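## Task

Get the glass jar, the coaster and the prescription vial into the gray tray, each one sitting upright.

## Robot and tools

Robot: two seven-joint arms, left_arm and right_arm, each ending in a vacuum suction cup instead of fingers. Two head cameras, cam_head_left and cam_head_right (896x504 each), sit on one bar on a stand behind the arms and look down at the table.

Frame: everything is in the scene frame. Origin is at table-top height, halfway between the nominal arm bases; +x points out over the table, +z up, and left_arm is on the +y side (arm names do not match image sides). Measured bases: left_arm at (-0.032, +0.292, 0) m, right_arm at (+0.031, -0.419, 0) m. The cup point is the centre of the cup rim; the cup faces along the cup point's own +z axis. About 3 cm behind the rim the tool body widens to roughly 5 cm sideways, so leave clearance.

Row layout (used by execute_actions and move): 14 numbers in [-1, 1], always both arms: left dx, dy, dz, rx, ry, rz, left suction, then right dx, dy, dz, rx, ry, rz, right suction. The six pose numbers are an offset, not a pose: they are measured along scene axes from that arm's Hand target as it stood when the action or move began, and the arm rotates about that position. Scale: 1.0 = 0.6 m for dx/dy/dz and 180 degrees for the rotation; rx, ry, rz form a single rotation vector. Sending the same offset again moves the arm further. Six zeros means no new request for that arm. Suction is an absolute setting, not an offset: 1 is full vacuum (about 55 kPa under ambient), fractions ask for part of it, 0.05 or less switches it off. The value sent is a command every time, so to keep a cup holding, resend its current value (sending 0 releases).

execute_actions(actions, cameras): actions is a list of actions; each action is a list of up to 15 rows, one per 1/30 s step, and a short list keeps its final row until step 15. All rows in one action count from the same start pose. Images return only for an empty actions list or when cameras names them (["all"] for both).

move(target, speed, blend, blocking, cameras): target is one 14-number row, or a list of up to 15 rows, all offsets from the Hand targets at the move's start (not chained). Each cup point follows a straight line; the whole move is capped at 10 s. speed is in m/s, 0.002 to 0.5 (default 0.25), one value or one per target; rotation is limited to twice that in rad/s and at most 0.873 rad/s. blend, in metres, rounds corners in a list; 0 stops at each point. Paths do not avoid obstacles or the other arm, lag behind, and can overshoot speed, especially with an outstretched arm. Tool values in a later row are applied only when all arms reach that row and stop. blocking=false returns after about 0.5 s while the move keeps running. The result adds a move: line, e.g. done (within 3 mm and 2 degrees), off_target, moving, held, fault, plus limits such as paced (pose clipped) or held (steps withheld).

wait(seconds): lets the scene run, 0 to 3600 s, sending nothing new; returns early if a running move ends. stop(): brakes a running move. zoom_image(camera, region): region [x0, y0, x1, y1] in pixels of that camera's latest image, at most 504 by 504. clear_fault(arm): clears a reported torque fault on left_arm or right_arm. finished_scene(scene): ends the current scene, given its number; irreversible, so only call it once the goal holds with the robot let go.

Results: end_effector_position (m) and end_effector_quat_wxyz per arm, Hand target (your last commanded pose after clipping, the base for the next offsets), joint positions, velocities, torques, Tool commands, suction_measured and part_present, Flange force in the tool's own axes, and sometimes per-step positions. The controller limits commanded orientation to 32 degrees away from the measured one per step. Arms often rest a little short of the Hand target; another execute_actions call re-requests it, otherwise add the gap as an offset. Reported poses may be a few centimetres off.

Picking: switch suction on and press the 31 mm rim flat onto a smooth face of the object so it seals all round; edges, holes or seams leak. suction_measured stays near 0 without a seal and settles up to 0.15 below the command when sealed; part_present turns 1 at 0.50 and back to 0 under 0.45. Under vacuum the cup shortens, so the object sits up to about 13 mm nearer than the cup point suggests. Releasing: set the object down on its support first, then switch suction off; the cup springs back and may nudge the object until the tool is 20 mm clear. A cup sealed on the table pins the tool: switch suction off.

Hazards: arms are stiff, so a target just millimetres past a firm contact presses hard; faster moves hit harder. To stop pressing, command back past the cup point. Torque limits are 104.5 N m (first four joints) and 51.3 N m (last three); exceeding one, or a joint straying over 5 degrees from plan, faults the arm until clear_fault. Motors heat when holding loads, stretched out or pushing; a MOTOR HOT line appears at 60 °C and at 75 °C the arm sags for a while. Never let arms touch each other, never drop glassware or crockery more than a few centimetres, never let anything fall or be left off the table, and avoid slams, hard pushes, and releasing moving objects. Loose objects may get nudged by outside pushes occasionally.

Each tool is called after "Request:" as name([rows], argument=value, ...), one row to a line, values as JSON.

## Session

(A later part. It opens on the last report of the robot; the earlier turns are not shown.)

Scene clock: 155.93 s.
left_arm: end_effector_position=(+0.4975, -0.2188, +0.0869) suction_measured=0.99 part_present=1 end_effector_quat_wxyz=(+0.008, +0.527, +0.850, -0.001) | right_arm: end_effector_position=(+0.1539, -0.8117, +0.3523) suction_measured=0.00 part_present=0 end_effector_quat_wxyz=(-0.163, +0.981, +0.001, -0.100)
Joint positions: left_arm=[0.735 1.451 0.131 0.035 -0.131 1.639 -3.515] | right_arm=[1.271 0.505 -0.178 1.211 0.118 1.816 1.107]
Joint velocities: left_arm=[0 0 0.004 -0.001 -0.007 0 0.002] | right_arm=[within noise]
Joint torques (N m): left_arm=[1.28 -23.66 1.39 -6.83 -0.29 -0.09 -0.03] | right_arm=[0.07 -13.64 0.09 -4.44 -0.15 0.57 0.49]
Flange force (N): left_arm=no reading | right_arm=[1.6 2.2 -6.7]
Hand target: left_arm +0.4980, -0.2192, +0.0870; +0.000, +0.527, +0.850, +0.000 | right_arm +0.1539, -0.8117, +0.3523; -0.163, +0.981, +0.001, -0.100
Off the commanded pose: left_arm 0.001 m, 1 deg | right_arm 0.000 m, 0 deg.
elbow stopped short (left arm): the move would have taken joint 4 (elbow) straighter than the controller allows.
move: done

Request:
execute_actions([
  [[0,0,0,0,0,0,0,0,0,0,0,0,0,0]],
  [[0,0,0,0,0,0,0,0,0,0,0,0,0,0]],
])

Request:
move(target=[0,0,0.08,0,0,0,0,0,0,0,0,0,0,0], speed=0.08, cameras=["all"])

Request:
zoom_image(camera="cam_head_right", region=[460, 190, 580, 290])

Scene clock: 160.73 s.
left_arm: end_effector_position=(+0.4975, -0.2188, +0.0869) suction_measured=0.00 part_present=0 end_effector_quat_wxyz=(+0.008, +0.527, +0.850, -0.001) | right_arm: end_effector_position=(+0.1539, -0.8117, +0.3523) suction_measured=0.00 part_present=0 end_effector_quat_wxyz=(-0.163, +0.981, +0.001, -0.100)
Joint positions: left_arm=[0.735 1.451 0.136 0.035 -0.136 1.639 -3.515] | right_arm=[1.271 0.505 -0.178 1.211 0.118 1.816 1.107]
Joint torques (N m): left_arm=[1.11 -21.5 1.3 -5.83 -0.21 0.05 0] | right_arm=[0.07 -13.61 0.08 -4.43 -0.17 0.58 0.47]
Hand target: left_arm +0.4980, -0.2192, +0.0870; +0.000, +0.527, +0.850, +0.000 | right_arm +0.1539, -0.8117, +0.3523; -0.163, +0.981, +0.001, -0.100
Off the commanded pose: left_arm 0.001 m, 1 deg | right_arm 0.000 m, 0 deg.
elbow stopped short (left arm): the move would have taken joint 4 (elbow) straighter than the controller allows.
Step readings (end_effector_position of left_arm | right_arm):
0: (+0.4975, -0.2188, +0.0869) | (+0.1539, -0.8117, +0.3523)
1: (+0.4975, -0.2188, +0.0869) | (+0.1539, -0.8117, +0.3523)
2: (+0.4975, -0.2188, +0.0869) | (+0.1539, -0.8117, +0.3523)
4: (+0.4975, -0.2188, +0.0869) | (+0.1539, -0.8117, +0.3523)
8: (+0.4975, -0.2188, +0.0870) | (+0.1539, -0.8117, +0.3523)
15: (+0.4975, -0.2188, +0.0870) | (+0.1539, -0.8117, +0.3523)
16: (+0.4975, -0.2188, +0.0870) | (+0.1539, -0.8117, +0.3523)
17: (+0.4975, -0.2188, +0.0870) | (+0.1539, -0.8117, +0.3523)
19: (+0.4975, -0.2188, +0.0870) | (+0.1539, -0.8117, +0.3523)
23: (+0.4975, -0.2188, +0.0869) | (+0.1539, -0.8117, +0.3523)
30: (+0.4975, -0.2188, +0.0869) | (+0.1539, -0.8117, +0.3523)

Scene clock: 161.63 s.
left_arm: end_effector_position=(+0.4974, -0.2186, +0.1348) suction_measured=0.00 part_present=0 end_effector_quat_wxyz=(+0.020, +0.526, +0.850, -0.004) | right_arm: end_effector_position=(+0.1539, -0.8117, +0.3523) suction_measured=0.00 part_present=0 end_effector_quat_wxyz=(-0.163, +0.981, +0.001, -0.100)
Joint positions: left_arm=[0.734 1.386 0.142 0.035 -0.141 1.681 -3.515] | right_arm=[1.271 0.505 -0.178 1.211 0.118 1.816 1.107]
Joint velocities: left_arm=[0 -0.001 0.007 -0.001 -0.005 0.002 -0.001] | right_arm=[within noise]
Joint torques (N m): left_arm=[1.25 -23 1.09 -6.59 -0.31 -0.12 0.02] | right_arm=[0.12 -13.62 0.04 -4.43 -0.16 0.57 0.5]
Flange force (N): left_arm=no reading | right_arm=[1.7 2.2 -6.7]
Hand target: left_arm +0.4980, -0.2192, +0.1350; +0.000, +0.527, +0.850, +0.000 | right_arm +0.1539, -0.8117, +0.3523; -0.163, +0.981, +0.001, -0.100
Off the commanded pose: left_arm 0.001 m, 2 deg | right_arm 0.000 m, 0 deg.
elbow stopped short (left arm): the move would have taken joint 4 (elbow) straighter than the controller allows.
move: done

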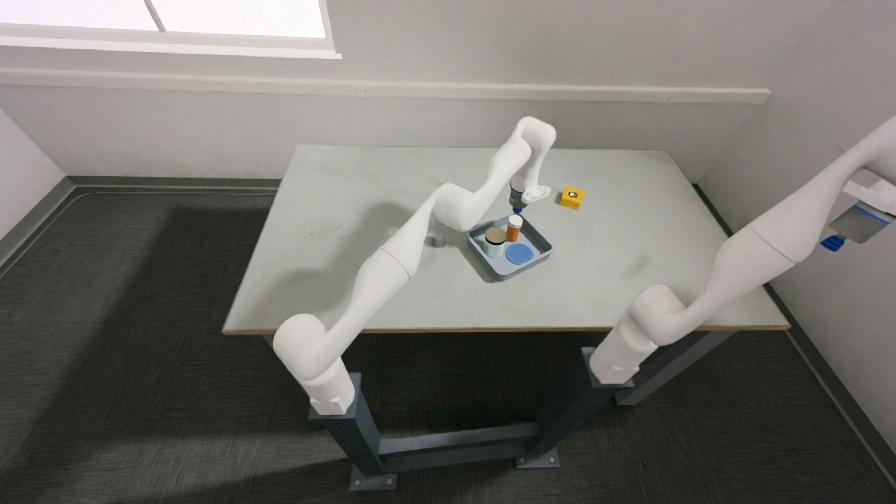

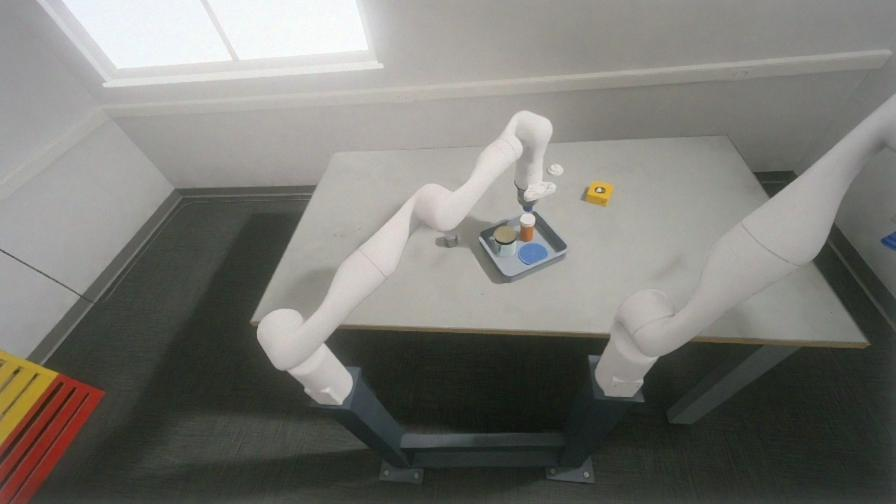

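Scaled by 4.200 from the camera's image (finer frame: 1280x720).

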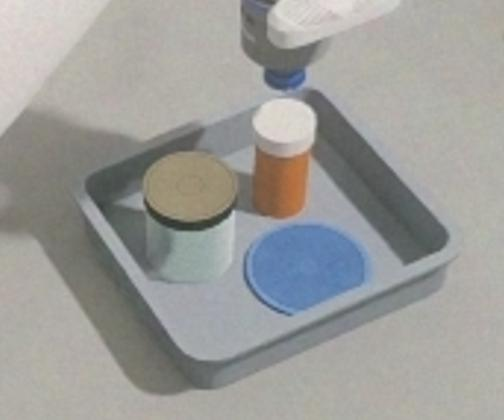

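Request:
finished_scene(scene=1)

The scene is finished: the task was done.


## Next scene

Get the plastic box into the gray tray, sitting upright.

Request:
execute_actions(actions=[])

Scene clock: 0.00 s.
left_arm: end_effector_position=(+0.0815, +0.0581, +0.2085) suction_measured=0.00 part_present=0 end_effector_quat_wxyz=(-0.142, +0.641, +0.753, +0.046) | right_arm: end_effector_position=(+0.4529, -0.3447, +0.3085) suction_measured=0.00 part_present=0 end_effector_quat_wxyz=(+0.058, +0.100, +0.983, -0.140)
Joint positions: left_arm=[0.885 0.274 0.172 2.067 -0.041 1.105 -3.473] | right_arm=[-0.103 0.347 -0.445 1.605 0.457 1.324 2.273]
Joint velocities: within noise
Joint torques (N m): no reading
Motor temperatures (°C): left_arm=[39 38 38 38 40 44 47] | right_arm=[40 36 38 38 41 48 52]
Flange force (N): no reading
Hand target: left_arm +0.0815, +0.0581, +0.2085; -0.142, +0.641, +0.753, +0.046 | right_arm +0.4529, -0.3447, +0.3085; +0.058, +0.100, +0.983, -0.140
Tool commands: left_gripper/suction=+0.0 right_gripper/suction=+0.0

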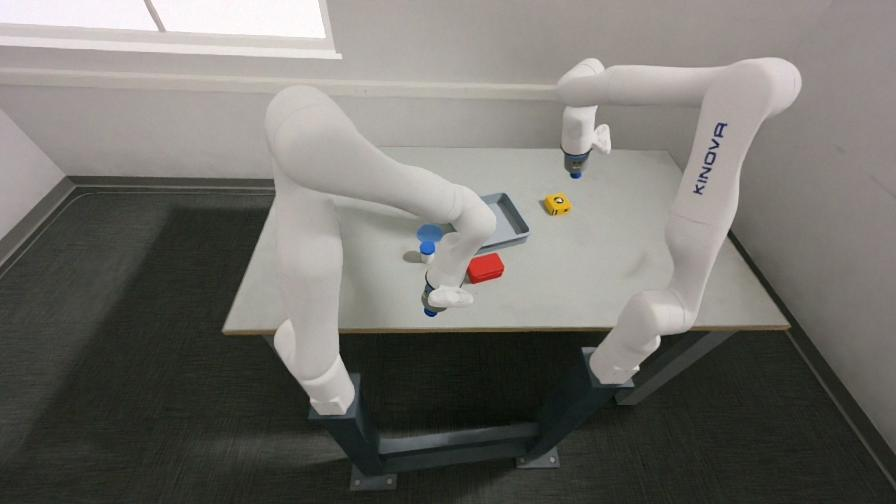

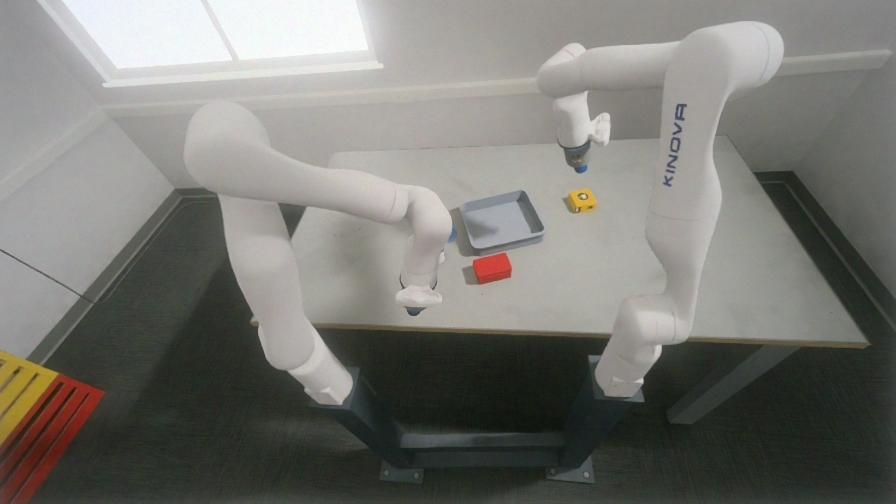

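Request:
zoom_image(camera="cam_head_right", region=[440, 180, 560, 300])

Request:
zoom_image(camera="cam_head_left", region=[430, 180, 550, 300])

Scaled by 4.200 from the camera's image (finer frame: 1280x720).

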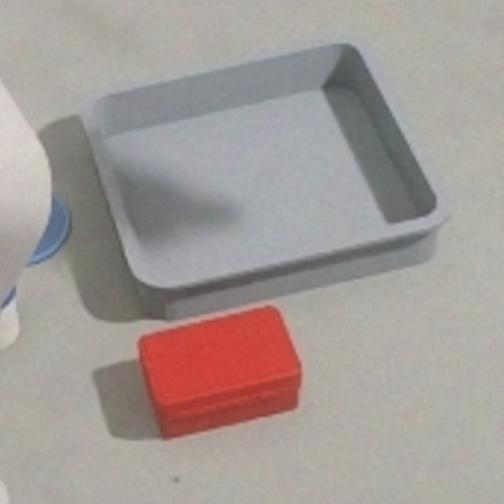

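Scaled by 4.200 from the camera's image (finer frame: 1280x720).

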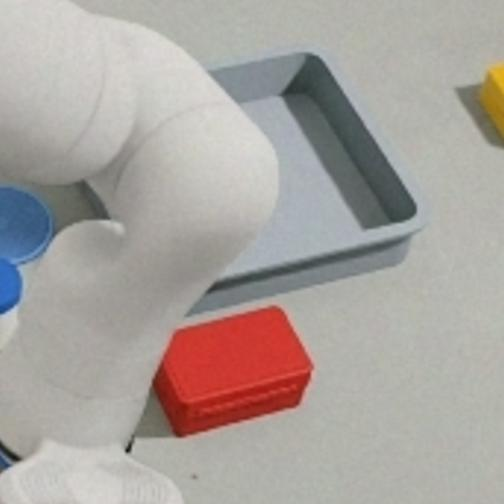

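Request:
move([
  [0.444,-0.2785,-0.12,-0.0813,-0.0501,0,0,0,-0.2,0,0,0,0,0],
  [0.444,-0.2785,-0.2225,-0.0813,-0.0501,0,1,0,-0.2,0,0,0,0,0],
], speed=[0.25,0.15], blend=[0.03,0], cameras=["all"])

Request:
zoom_image(camera="cam_head_right", region=[440, 180, 560, 300])

Request:
zoom_image(camera="cam_head_left", region=[430, 180, 550, 300])

Scene clock: 22.17 s.
left_arm: end_effector_position=(+0.3478, -0.1089, +0.0750) suction_measured=0.00 part_present=0 end_effector_quat_wxyz=(+0.000, +0.648, +0.762, +0.000) | right_arm: end_effector_position=(+0.4529, -0.4647, +0.3085) suction_measured=0.00 part_present=0 end_effector_quat_wxyz=(+0.058, +0.100, +0.983, -0.140)
Joint positions: left_arm=[0.71 0.858 0.106 1.449 -0.109 0.841 -3.702] | right_arm=[0.147 0.278 -0.379 1.691 0.436 1.201 2.56]
Joint torques (N m): left_arm=[1.26 -17.52 1.7 -4.84 -0.21 -0.06 0.01] | right_arm=[0.11 -9.94 -0.05 -4.65 0.33 -0.01 0.5]
Flange force (N): left_arm=[1.7 1.7 -2.3] | right_arm=[-3.2 1.5 -4.5]
Hand target: left_arm +0.3478, -0.1089, +0.0750; +0.000, +0.648, +0.762, +0.000 | right_arm +0.4529, -0.4647, +0.3085; +0.058, +0.100, +0.983, -0.140
Off the commanded pose: left_arm 0.000 m, 0 deg | right_arm 0.000 m, 0 deg.
move: done

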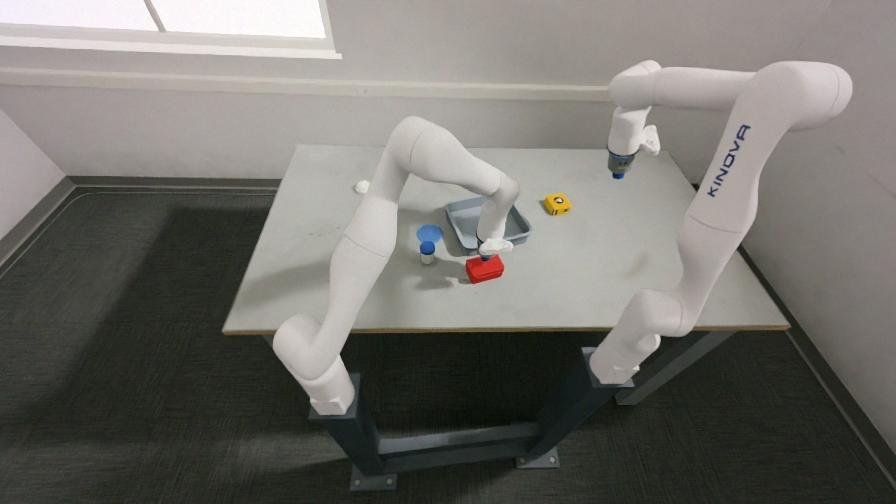

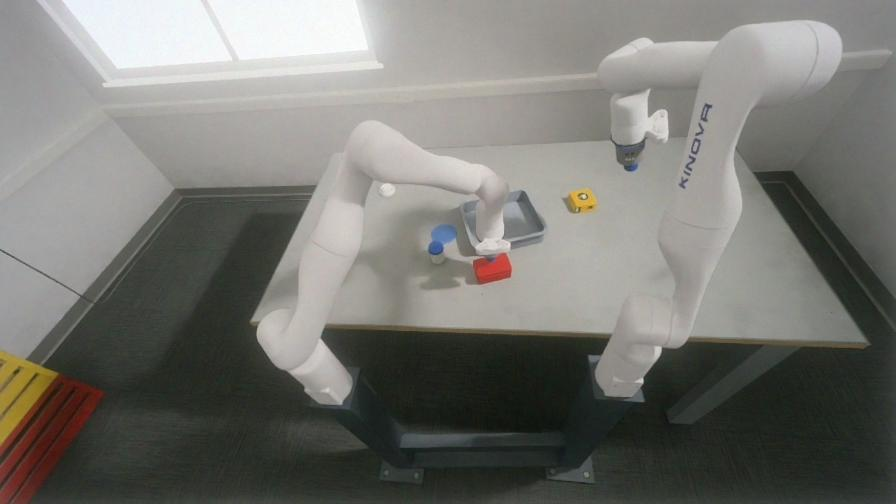

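Scaled by 4.200 from the camera's image (finer frame: 1280x720).

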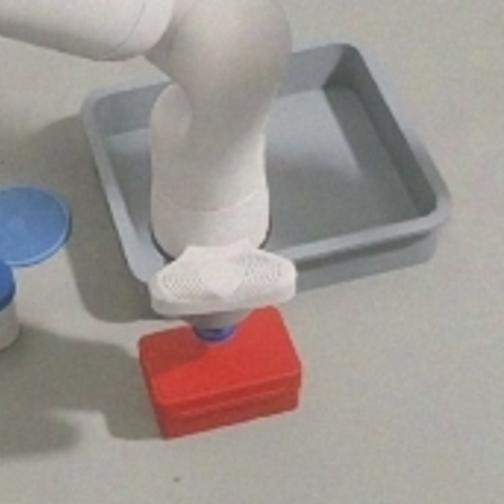

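Scaled by 4.200 from the camera's image (finer frame: 1280x720).

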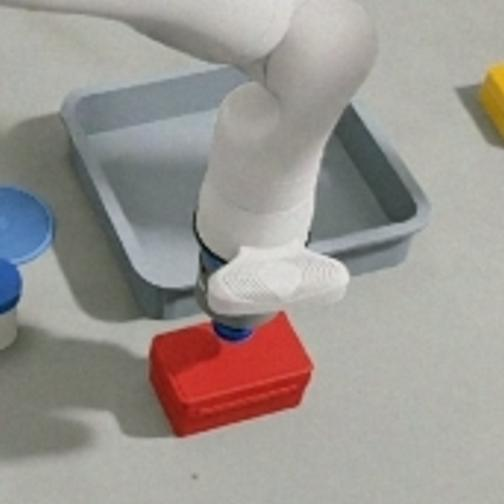

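Request:
move(target=[0,-0.003,-0.06,0,0,0,1,0,0,0,0,0,0,0], speed=0.035)

Scene clock: 26.33 s.
left_arm: end_effector_position=(+0.3478, -0.1107, +0.0391) suction_measured=0.65 part_present=1 end_effector_quat_wxyz=(+0.000, +0.648, +0.762, +0.000) | right_arm: end_effector_position=(+0.4529, -0.4647, +0.3085) suction_measured=0.00 part_present=0 end_effector_quat_wxyz=(+0.058, +0.100, +0.983, -0.140)
Joint positions: left_arm=[0.717 0.92 0.099 1.456 -0.114 0.771 -3.696] | right_arm=[0.147 0.278 -0.379 1.691 0.436 1.201 2.56]
Joint torques (N m): left_arm=[1.26 -18.34 1.7 -4.69 -0.22 -0.08 -0.01] | right_arm=[0.13 -9.96 -0.09 -4.67 0.31 -0.05 0.47]
Flange force (N): left_arm=[1.5 1.7 -1.5] | right_arm=[-3.3 1.5 -4.6]
Hand target: left_arm +0.3478, -0.1108, +0.0390; +0.000, +0.648, +0.762, +0.000 | right_arm +0.4529, -0.4647, +0.3085; +0.058, +0.100, +0.983, -0.140
Off the commanded pose: left_arm 0.000 m, 0 deg | right_arm 0.000 m, 0 deg.
move: done

Request:
move([
  [0,0,0.12,0,0,0,1,0,0,0,0,0,0,0],
  [0.312,-0.034,0.12,0,0,0,1,0,0,0,0,0,0,0],
  [0.312,-0.034,0.025,0,0,0,1,0,0,0,0,0,0,0],
  [0.312,-0.034,0.0045,0,0,0,1,0,0,0,0,0,0,0],
], speed=[0.12,0.25,0.15,0.03], blend=[0.01,0.01,0.004,0], cameras=["all"])

Request:
zoom_image(camera="cam_head_right", region=[440, 180, 560, 300])

Scene clock: 32.70 s.
left_arm: end_effector_position=(+0.5350, -0.1311, +0.0418) suction_measured=0.95 part_present=1 end_effector_quat_wxyz=(+0.000, +0.648, +0.762, +0.000) | right_arm: end_effector_position=(+0.4529, -0.4647, +0.3085) suction_measured=0.00 part_present=0 end_effector_quat_wxyz=(+0.058, +0.100, +0.983, -0.140)
Joint positions: left_arm=[0.581 1.291 0.119 0.555 -0.12 1.299 -3.908] | right_arm=[0.147 0.278 -0.379 1.691 0.436 1.201 2.56]
Joint torques (N m): left_arm=[1.29 -23.09 1.72 -6.58 -0.2 -0.04 0.03] | right_arm=[0.08 -9.91 -0.1 -4.68 0.31 0 0.49]
Flange force (N): left_arm=[2.6 0.1 -1.2] | right_arm=[-3.0 1.3 -4.4]
Hand target: left_arm +0.5350, -0.1311, +0.0417; +0.000, +0.648, +0.762, +0.000 | right_arm +0.4529, -0.4647, +0.3085; +0.058, +0.100, +0.983, -0.140
Off the commanded pose: left_arm 0.000 m, 0 deg | right_arm 0.000 m, 0 deg.
move: done

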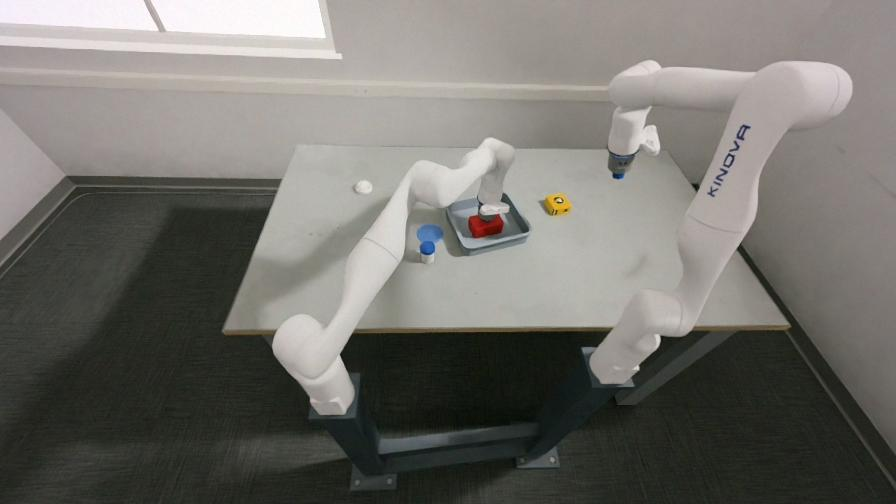

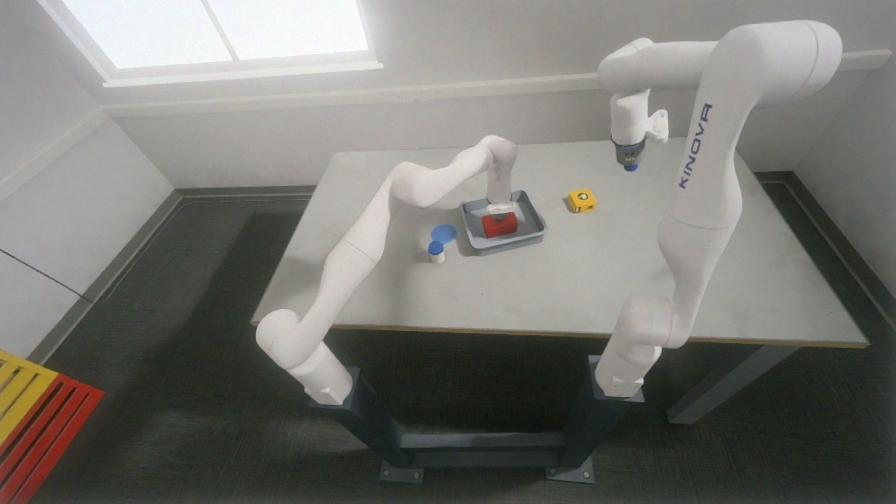

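Scaled by 4.200 from the camera's image (finer frame: 1280x720).

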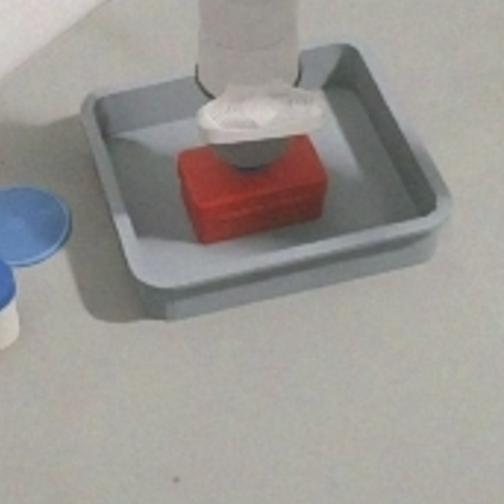

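Request:
move(target=[0,0,-0.003,0,0,0,1,0,0,0,0,0,0,0], speed=0.02)

Request:
execute_actions([
  [[0,0,0,0,0,0,0,0,0,0,0,0,0,0]],
  [[0,0,0,0,0,0,0,0,0,0,0,0,0,0]],
])

Request:
move(target=[0,0,0.09,0,0,0,0,0,0,0,0,0,0,0], speed=0.1, cameras=["all"])

Scene clock: 37.47 s.
left_arm: end_effector_position=(+0.5350, -0.1312, +0.0400) suction_measured=0.95 part_present=1 end_effector_quat_wxyz=(+0.000, +0.648, +0.762, +0.000) | right_arm: end_effector_position=(+0.4529, -0.4647, +0.3085) suction_measured=0.00 part_present=0 end_effector_quat_wxyz=(+0.058, +0.100, +0.983, -0.140)
Joint positions: left_arm=[0.581 1.293 0.119 0.556 -0.12 1.296 -3.908] | right_arm=[0.147 0.278 -0.379 1.691 0.436 1.201 2.56]
Joint torques (N m): left_arm=[0.78 -14.1 1.11 -3.79 -0.38 -1.23 0.01] | right_arm=[0.09 -9.91 -0.07 -4.65 0.32 0 0.47]
Flange force (N): left_arm=[4.7 -2.9 -15.5] | right_arm=[-3.1 1.3 -4.5]
Hand target: left_arm +0.5350, -0.1311, +0.0399; +0.000, +0.648, +0.762, +0.000 | right_arm +0.4529, -0.4647, +0.3085; +0.058, +0.100, +0.983, -0.140
Off the commanded pose: left_arm 0.000 m, 0 deg | right_arm 0.000 m, 0 deg.
move: done

Scene clock: 38.67 s.
left_arm: end_effector_position=(+0.5350, -0.1311, +0.0399) suction_measured=0.00 part_present=0 end_effector_quat_wxyz=(+0.000, +0.648, +0.762, +0.000) | right_arm: end_effector_position=(+0.4529, -0.4647, +0.3085) suction_measured=0.00 part_present=0 end_effector_quat_wxyz=(+0.058, +0.100, +0.983, -0.140)
Joint positions: left_arm=[0.581 1.293 0.119 0.556 -0.12 1.296 -3.908] | right_arm=[0.147 0.278 -0.379 1.691 0.436 1.201 2.56]
Joint torques (N m): left_arm=[0.98 -11.87 1.05 -2.19 -0.32 -0.68 0] | right_arm=[0.11 -9.89 -0.1 -4.62 0.31 -0.01 0.47]
Hand target: left_arm +0.5350, -0.1311, +0.0399; +0.000, +0.648, +0.762, +0.000 | right_arm +0.4529, -0.4647, +0.3085; +0.058, +0.100, +0.983, -0.140
Off the commanded pose: left_arm 0.000 m, 0 deg | right_arm 0.000 m, 0 deg.
Step readings (end_effector_position of left_arm | right_arm):
0: (+0.5350, -0.1312, +0.0400) | (+0.4529, -0.4647, +0.3085)
1: (+0.5350, -0.1312, +0.0400) | (+0.4529, -0.4647, +0.3085)
2: (+0.5351, -0.1312, +0.0400) | (+0.4529, -0.4647, +0.3085)
4: (+0.5351, -0.1312, +0.0400) | (+0.4529, -0.4647, +0.3085)
8: (+0.5351, -0.1312, +0.0400) | (+0.4529, -0.4647, +0.3085)
15: (+0.5351, -0.1312, +0.0399) | (+0.4529, -0.4647, +0.3085)
16: (+0.5351, -0.1312, +0.0399) | (+0.4529, -0.4647, +0.3085)
17: (+0.5351, -0.1312, +0.0399) | (+0.4529, -0.4647, +0.3085)
19: (+0.5351, -0.1312, +0.0399) | (+0.4529, -0.4647, +0.3085)
23: (+0.5350, -0.1311, +0.0399) | (+0.4529, -0.4647, +0.3085)
30: (+0.5350, -0.1311, +0.0399) | (+0.4529, -0.4647, +0.3085)

Scene clock: 39.57 s.
left_arm: end_effector_position=(+0.5350, -0.1311, +0.0939) suction_measured=0.00 part_present=0 end_effector_quat_wxyz=(+0.000, +0.648, +0.762, +0.000) | right_arm: end_effector_position=(+0.4529, -0.4647, +0.3085) suction_measured=0.00 part_present=0 end_effector_quat_wxyz=(+0.058, +0.100, +0.983, -0.140)
Joint positions: left_arm=[0.582 1.237 0.124 0.509 -0.119 1.399 -3.911] | right_arm=[0.147 0.278 -0.379 1.691 0.436 1.201 2.56]
Joint torques (N m): left_arm=[1.23 -22.37 1.6 -6.48 -0.18 -0.03 -0.01] | right_arm=[0.08 -9.9 -0.12 -4.66 0.31 -0.02 0.46]
Flange force (N): left_arm=no reading | right_arm=[-3.2 1.3 -4.5]
Hand target: left_arm +0.5350, -0.1311, +0.0939; +0.000, +0.648, +0.762, +0.000 | right_arm +0.4529, -0.4647, +0.3085; +0.058, +0.100, +0.983, -0.140
Off the commanded pose: left_arm 0.000 m, 0 deg | right_arm 0.000 m, 0 deg.
move: done

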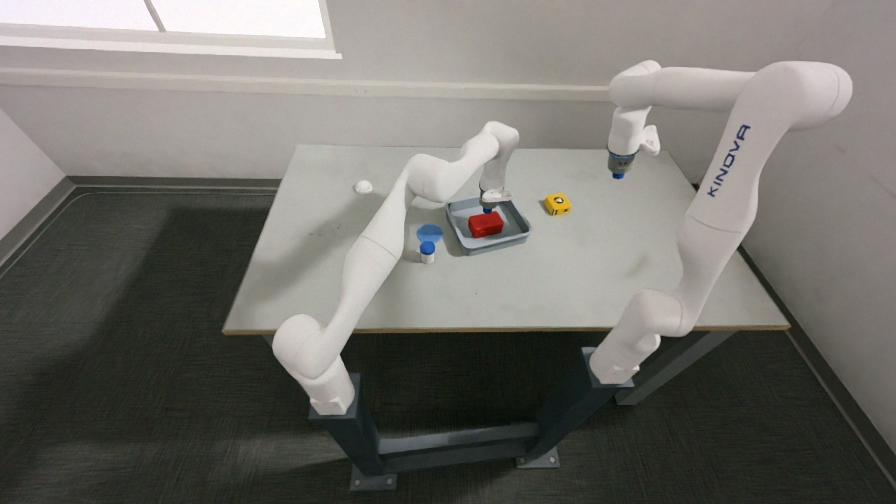

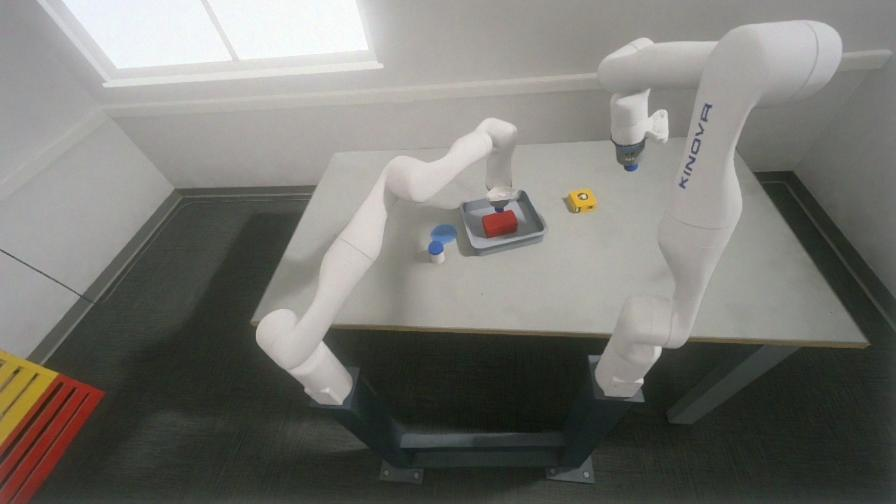

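Request:
finished_scene(scene=2)

The scene is finished: the task was done.


## Next scene

Get the glass jar, the coaster and the prescription vial into the gray tray, each one sitting upright.

Request:
execute_actions(actions=[])

Scene clock: 0.00 s.
left_arm: end_effector_position=(+0.2405, -0.0779, +0.3399) suction_measured=0.00 part_present=0 end_effector_quat_wxyz=(+0.064, +0.742, -0.635, +0.207) | right_arm: end_effector_position=(+0.6139, -0.5896, +0.3490) suction_measured=0.00 part_present=0 end_effector_quat_wxyz=(-0.197, +0.705, +0.584, +0.349)
Joint positions: left_arm=[1.081 0.125 -0.27 1.813 0.161 0.785 -0.69] | right_arm=[0.734 0.86 -0.441 0.823 -0.494 1.568 1.827]
Joint velocities: within noise
Joint torques (N m): no reading
Motor temperatures (°C): left_arm=[38 38 38 38 39 44 47] | right_arm=[40 36 38 38 41 48 51]
Flange force (N): no reading
Hand target: left_arm +0.2405, -0.0779, +0.3399; +0.064, +0.742, -0.635, +0.207 | right_arm +0.6139, -0.5896, +0.3490; -0.197, +0.705, +0.584, +0.349
Tool commands: left_gripper/suction=+0.0 right_gripper/suction=+0.0

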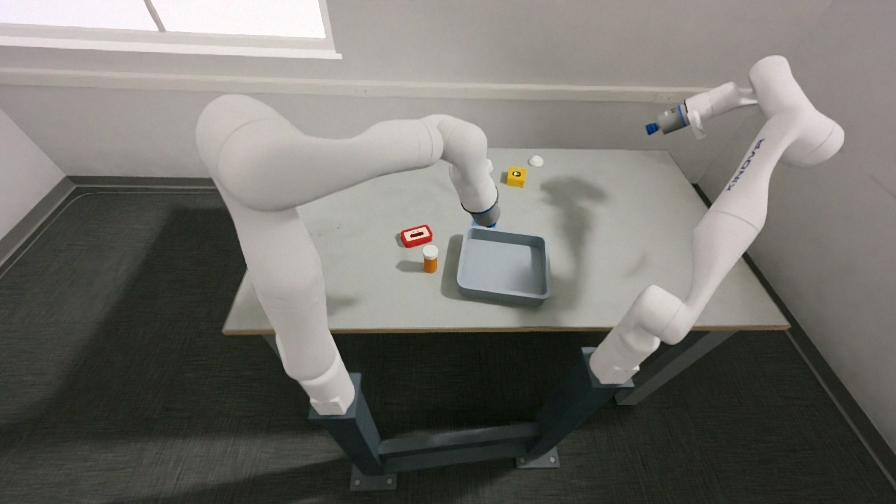

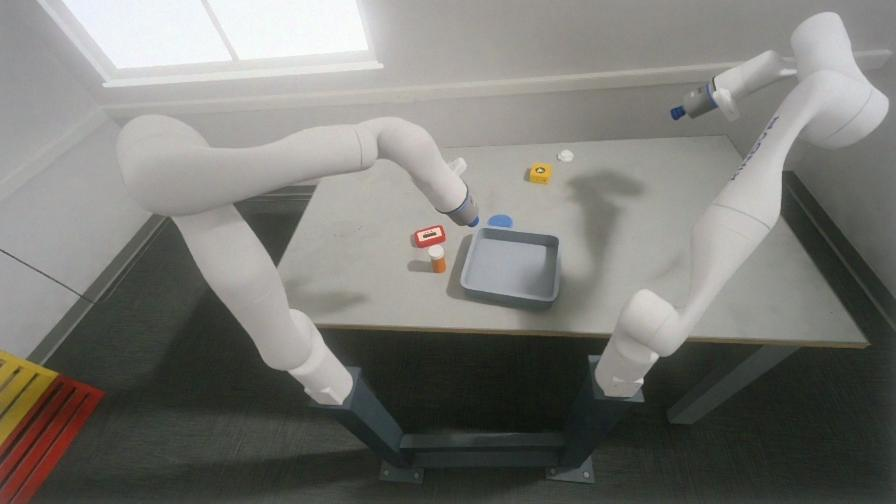

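Request:
zoom_image(camera="cam_head_right", region=[410, 215, 500, 285])

Request:
zoom_image(camera="cam_head_left", region=[400, 215, 490, 285])

Scaled by 5.600 from the camera's image (finer frame: 1280x720).

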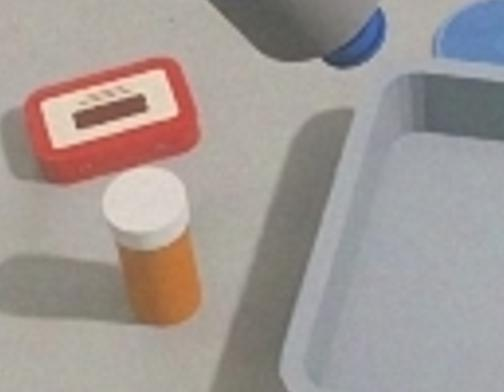

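Scaled by 5.600 from the camera's image (finer frame: 1280x720).

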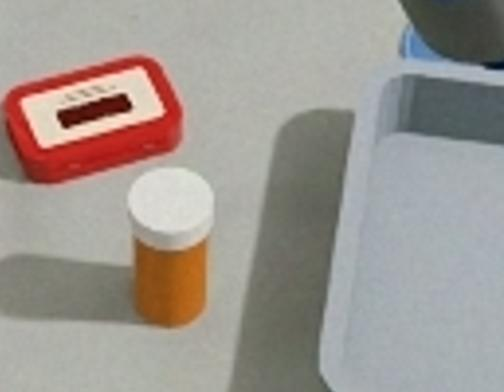

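Request:
move([
  [0.209,0.228,-0.33,0.1175,0.0742,0,0,0,0,0,0,0,0,0],
  [0.209,0.228,-0.396,0.1175,0.0742,0,1,0,0,0,0,0,0,0],
], speed=[0.25,0.15], blend=[0.02,0], cameras=["all"])

Request:
zoom_image(camera="cam_head_right", region=[410, 215, 500, 285])

Request:
zoom_image(camera="cam_head_left", region=[400, 215, 490, 285])

Scene clock: 22.27 s.
left_arm: end_effector_position=(+0.3659, +0.0589, +0.1023) suction_measured=0.00 part_present=0 end_effector_quat_wxyz=(+0.000, +0.760, -0.650, +0.000) | right_arm: end_effector_position=(+0.6139, -0.5896, +0.3490) suction_measured=0.00 part_present=0 end_effector_quat_wxyz=(-0.197, +0.705, +0.584, +0.349)
Joint positions: left_arm=[0.688 0.676 -0.316 1.771 0.291 0.742 -1.199] | right_arm=[0.734 0.86 -0.441 0.823 -0.494 1.568 1.827]
Joint torques (N m): left_arm=[1.25 -14.57 -0.39 -4.22 -0.24 -0.13 0] | right_arm=[0.06 -18.4 -1.82 -4.67 -1.41 0.08 0.43]
Flange force (N): left_arm=[-1.9 -2.0 -2.1] | right_arm=[1.5 9.5 -5.2]
Hand target: left_arm +0.3659, +0.0589, +0.1023; +0.000, +0.760, -0.650, +0.000 | right_arm +0.6139, -0.5896, +0.3490; -0.197, +0.705, +0.584, +0.349
Off the commanded pose: left_arm 0.000 m, 0 deg | right_arm 0.000 m, 0 deg.
move: done; blend cut to 0.0198 m at target 1

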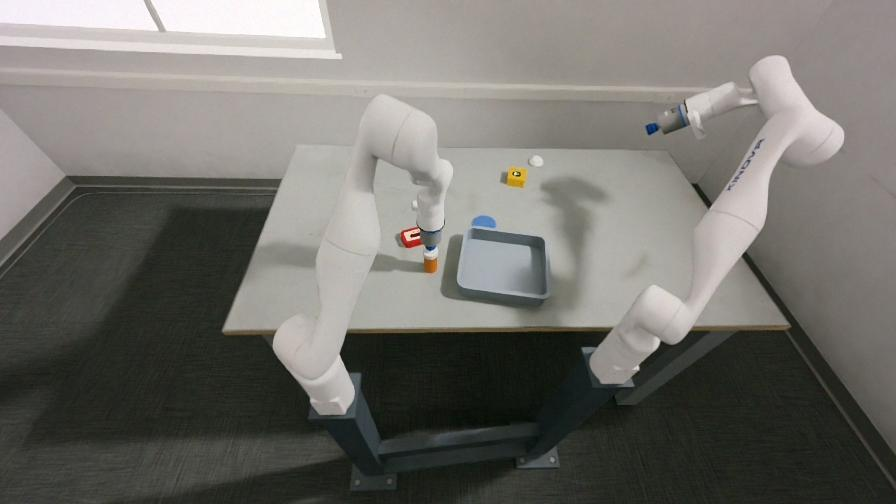

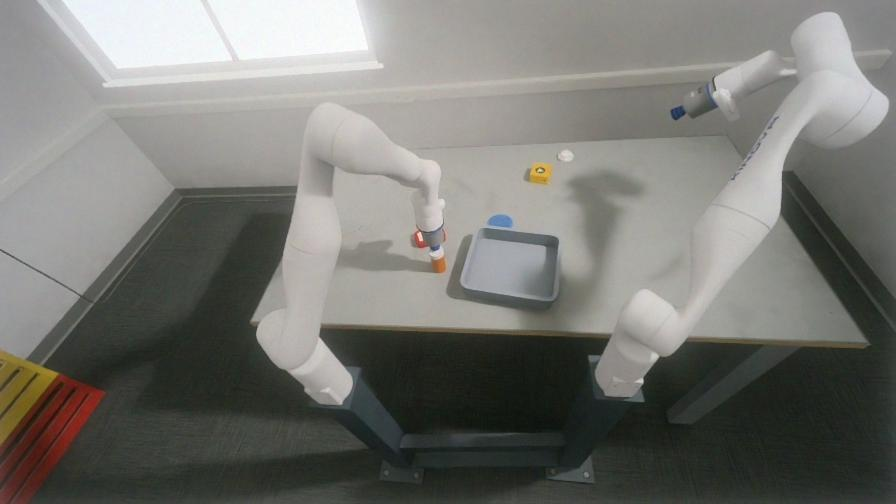

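Scaled by 5.600 from the camera's image (finer frame: 1280x720).

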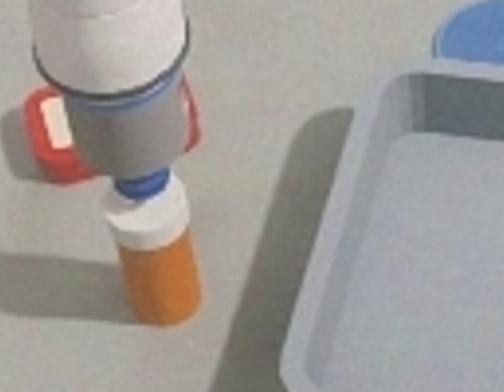

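Scaled by 5.600 from the camera's image (finer frame: 1280x720).

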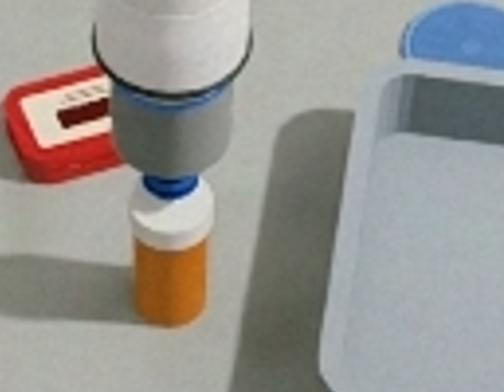

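Request:
move(target=[0.003,-0.001,-0.028,0,0,0,1,0,0,0,0,0,0,0], speed=0.04)

Scene clock: 26.10 s.
left_arm: end_effector_position=(+0.3677, +0.0583, +0.0855) suction_measured=0.46 part_present=0 end_effector_quat_wxyz=(+0.000, +0.760, -0.650, +0.000) | right_arm: end_effector_position=(+0.6139, -0.5896, +0.3490) suction_measured=0.00 part_present=0 end_effector_quat_wxyz=(-0.197, +0.705, +0.584, +0.349)
Joint positions: left_arm=[0.679 0.709 -0.304 1.775 0.305 0.704 -1.21] | right_arm=[0.734 0.86 -0.441 0.823 -0.494 1.568 1.827]
Joint torques (N m): left_arm=[1.26 -15.11 -0.39 -4.06 -0.24 -0.17 -0.01] | right_arm=[0.07 -18.4 -1.85 -4.63 -1.41 0.07 0.43]
Flange force (N): left_arm=[-1.7 -2.3 -1.6] | right_arm=[1.5 9.8 -5.3]
Hand target: left_arm +0.3677, +0.0583, +0.0855; +0.000, +0.760, -0.650, +0.000 | right_arm +0.6139, -0.5896, +0.3490; -0.197, +0.705, +0.584, +0.349
Off the commanded pose: left_arm 0.000 m, 0 deg | right_arm 0.000 m, 0 deg.
move: done

Request:
move([
  [0,0,0.13,0,0,0,1,0,0,0,0,0,0,0],
  [-0.011,-0.372,0.13,0,0,0,1,0,0,0,0,0,0,0],
  [-0.011,-0.372,0.025,0,0,0,1,0,0,0,0,0,0,0],
  [-0.011,-0.372,0.0035,0,0,0,1,0,0,0,0,0,0,0],
], speed=[0.12,0.25,0.15,0.03], blend=[0.01,0.01,0.004,0], cameras=["all"])

Scene clock: 34.13 s.
left_arm: end_effector_position=(+0.3610, -0.1649, +0.0876) suction_measured=0.99 part_present=1 end_effector_quat_wxyz=(+0.000, +0.760, -0.650, +0.000) | right_arm: end_effector_position=(+0.6139, -0.5896, +0.3490) suction_measured=0.00 part_present=0 end_effector_quat_wxyz=(-0.197, +0.705, +0.584, +0.349)
Joint positions: left_arm=[0.961 0.949 -0.288 1.203 0.273 1.027 -0.774] | right_arm=[0.734 0.86 -0.441 0.823 -0.494 1.568 1.827]
Joint torques (N m): left_arm=[1.23 -19.42 -0.51 -5.59 -0.27 -0.17 0.01] | right_arm=[0.09 -18.44 -1.85 -4.62 -1.38 0.03 0.43]
Flange force (N): left_arm=[-0.8 -2.0 -1.8] | right_arm=[1.4 10.1 -5.4]
Hand target: left_arm +0.3610, -0.1649, +0.0876; +0.000, +0.760, -0.650, +0.000 | right_arm +0.6139, -0.5896, +0.3490; -0.197, +0.705, +0.584, +0.349
Off the commanded pose: left_arm 0.000 m, 0 deg | right_arm 0.000 m, 0 deg.
move: done

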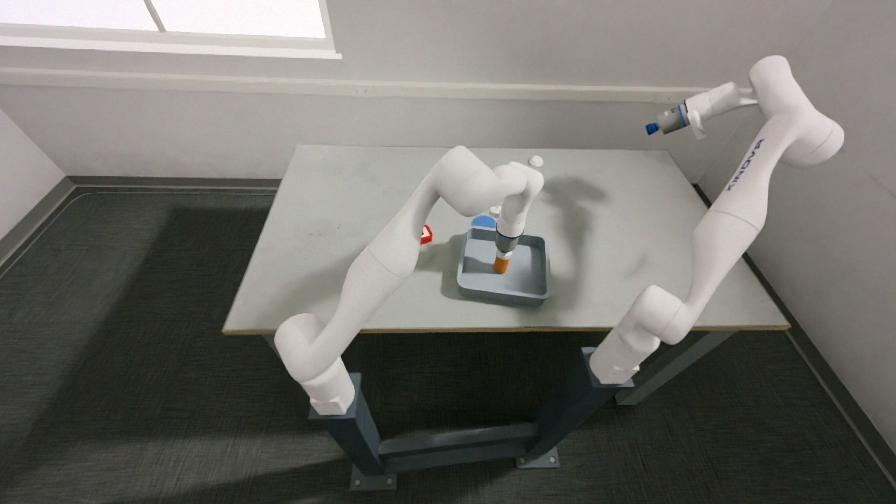

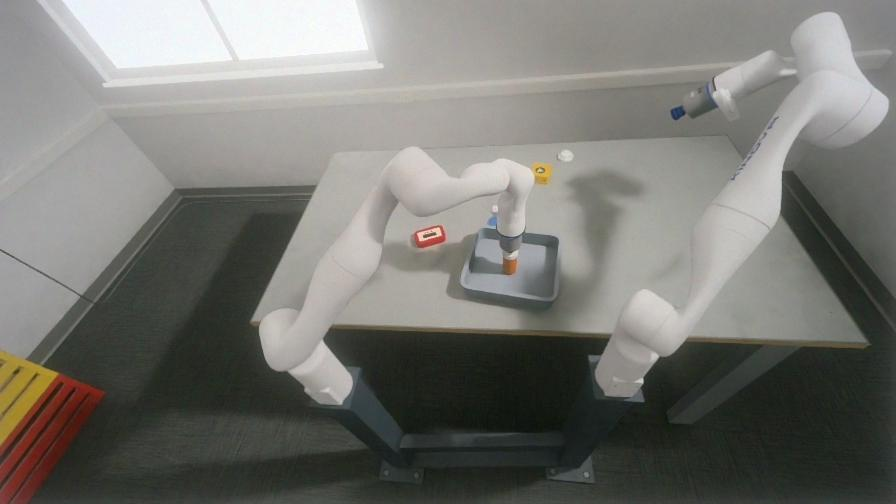

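Request:
move(target=[0,0,-0.003,0,0,0,1,0,0,0,0,0,0,0], speed=0.02)

Request:
execute_actions([
  [[0,0,0,0,0,0,0,0,0,0,0,0,0,0]],
  [[0,0,0,0,0,0,0,0,0,0,0,0,0,0]],
])

Request:
move(target=[0,0,0.09,0,0,0,0,0,0,0,0,0,0,0], speed=0.1, cameras=["all"])

Scene clock: 38.33 s.
left_arm: end_effector_position=(+0.3610, -0.1649, +0.0858) suction_measured=0.99 part_present=1 end_effector_quat_wxyz=(+0.000, +0.760, -0.650, +0.000) | right_arm: end_effector_position=(+0.6139, -0.5896, +0.3490) suction_measured=0.00 part_present=0 end_effector_quat_wxyz=(-0.197, +0.705, +0.584, +0.349)
Joint positions: left_arm=[0.961 0.952 -0.288 1.204 0.274 1.024 -0.774] | right_arm=[0.734 0.86 -0.441 0.823 -0.494 1.568 1.827]
Joint torques (N m): left_arm=[1.27 -19.45 -0.47 -5.56 -0.28 -0.11 0.02] | right_arm=[0.07 -18.43 -1.8 -4.64 -1.39 0.03 0.42]
Flange force (N): left_arm=[-0.9 -2.0 -1.7] | right_arm=[1.4 9.9 -5.4]
Hand target: left_arm +0.3610, -0.1649, +0.0858; +0.000, +0.760, -0.650, +0.000 | right_arm +0.6139, -0.5896, +0.3490; -0.197, +0.705, +0.584, +0.349
Off the commanded pose: left_arm 0.000 m, 0 deg | right_arm 0.000 m, 0 deg.
move: done

Scene clock: 39.53 s.
left_arm: end_effector_position=(+0.3610, -0.1649, +0.0858) suction_measured=0.00 part_present=0 end_effector_quat_wxyz=(+0.000, +0.760, -0.650, +0.000) | right_arm: end_effector_position=(+0.6139, -0.5896, +0.3490) suction_measured=0.00 part_present=0 end_effector_quat_wxyz=(-0.197, +0.705, +0.584, +0.349)
Joint positions: left_arm=[0.961 0.952 -0.288 1.204 0.274 1.024 -0.774] | right_arm=[0.734 0.86 -0.441 0.823 -0.494 1.568 1.827]
Joint torques (N m): left_arm=[1.09 -16.24 -0.3 -4.3 -0.3 -0.28 0.03] | right_arm=[0.08 -18.44 -1.83 -4.64 -1.41 0.05 0.44]
Hand target: left_arm +0.3610, -0.1649, +0.0858; +0.000, +0.760, -0.650, +0.000 | right_arm +0.6139, -0.5896, +0.3490; -0.197, +0.705, +0.584, +0.349
Off the commanded pose: left_arm 0.000 m, 0 deg | right_arm 0.000 m, 0 deg.
Step readings (end_effector_position of left_arm | right_arm):
0: (+0.3610, -0.1649, +0.0858) | (+0.6139, -0.5896, +0.3490)
1: (+0.3610, -0.1649, +0.0858) | (+0.6139, -0.5896, +0.3490)
2: (+0.3610, -0.1649, +0.0858) | (+0.6139, -0.5896, +0.3490)
4: (+0.3610, -0.1649, +0.0858) | (+0.6139, -0.5896, +0.3490)
8: (+0.3610, -0.1649, +0.0858) | (+0.6139, -0.5896, +0.3490)
15: (+0.3610, -0.1649, +0.0858) | (+0.6139, -0.5896, +0.3490)
16: (+0.3610, -0.1649, +0.0858) | (+0.6139, -0.5896, +0.3490)
17: (+0.3610, -0.1649, +0.0858) | (+0.6139, -0.5896, +0.3490)
19: (+0.3610, -0.1649, +0.0858) | (+0.6139, -0.5896, +0.3490)
23: (+0.3610, -0.1649, +0.0858) | (+0.6139, -0.5896, +0.3490)
30: (+0.3610, -0.1649, +0.0858) | (+0.6139, -0.5896, +0.3490)

Scene clock: 40.43 s.
left_arm: end_effector_position=(+0.3610, -0.1649, +0.1398) suction_measured=0.00 part_present=0 end_effector_quat_wxyz=(+0.000, +0.760, -0.650, +0.000) | right_arm: end_effector_position=(+0.6139, -0.5896, +0.3490) suction_measured=0.00 part_present=0 end_effector_quat_wxyz=(-0.197, +0.705, +0.584, +0.349)
Joint positions: left_arm=[0.964 0.884 -0.3 1.157 0.254 1.136 -0.759] | right_arm=[0.734 0.86 -0.441 0.823 -0.494 1.568 1.827]
Joint torques (N m): left_arm=[1.27 -18.84 -0.46 -5.88 -0.27 -0.14 0.02] | right_arm=[0.08 -18.42 -1.84 -4.65 -1.42 0.04 0.43]
Flange force (N): left_arm=[-1.0 -1.9 -2.1] | right_arm=[1.5 9.8 -5.3]
Hand target: left_arm +0.3610, -0.1649, +0.1398; +0.000, +0.760, -0.650, +0.000 | right_arm +0.6139, -0.5896, +0.3490; -0.197, +0.705, +0.584, +0.349
Off the commanded pose: left_arm 0.000 m, 0 deg | right_arm 0.000 m, 0 deg.
move: done

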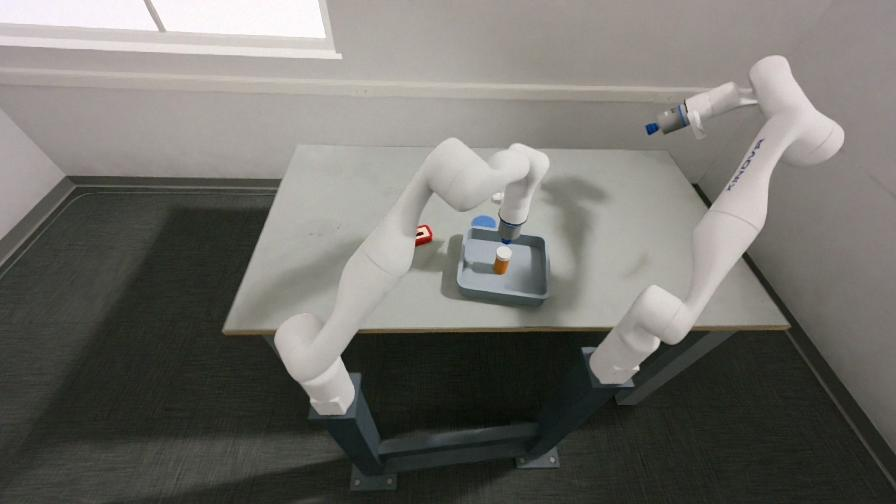

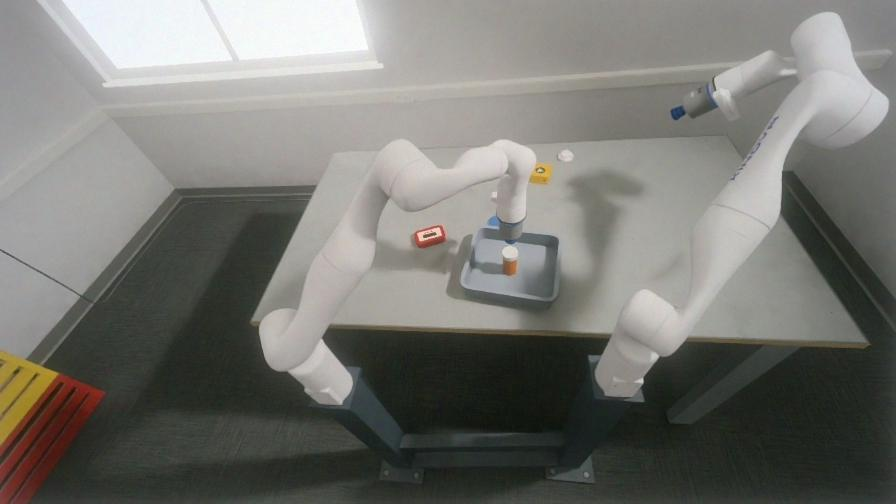

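Request:
finished_scene(scene=3)

The scene is finished: the task was done.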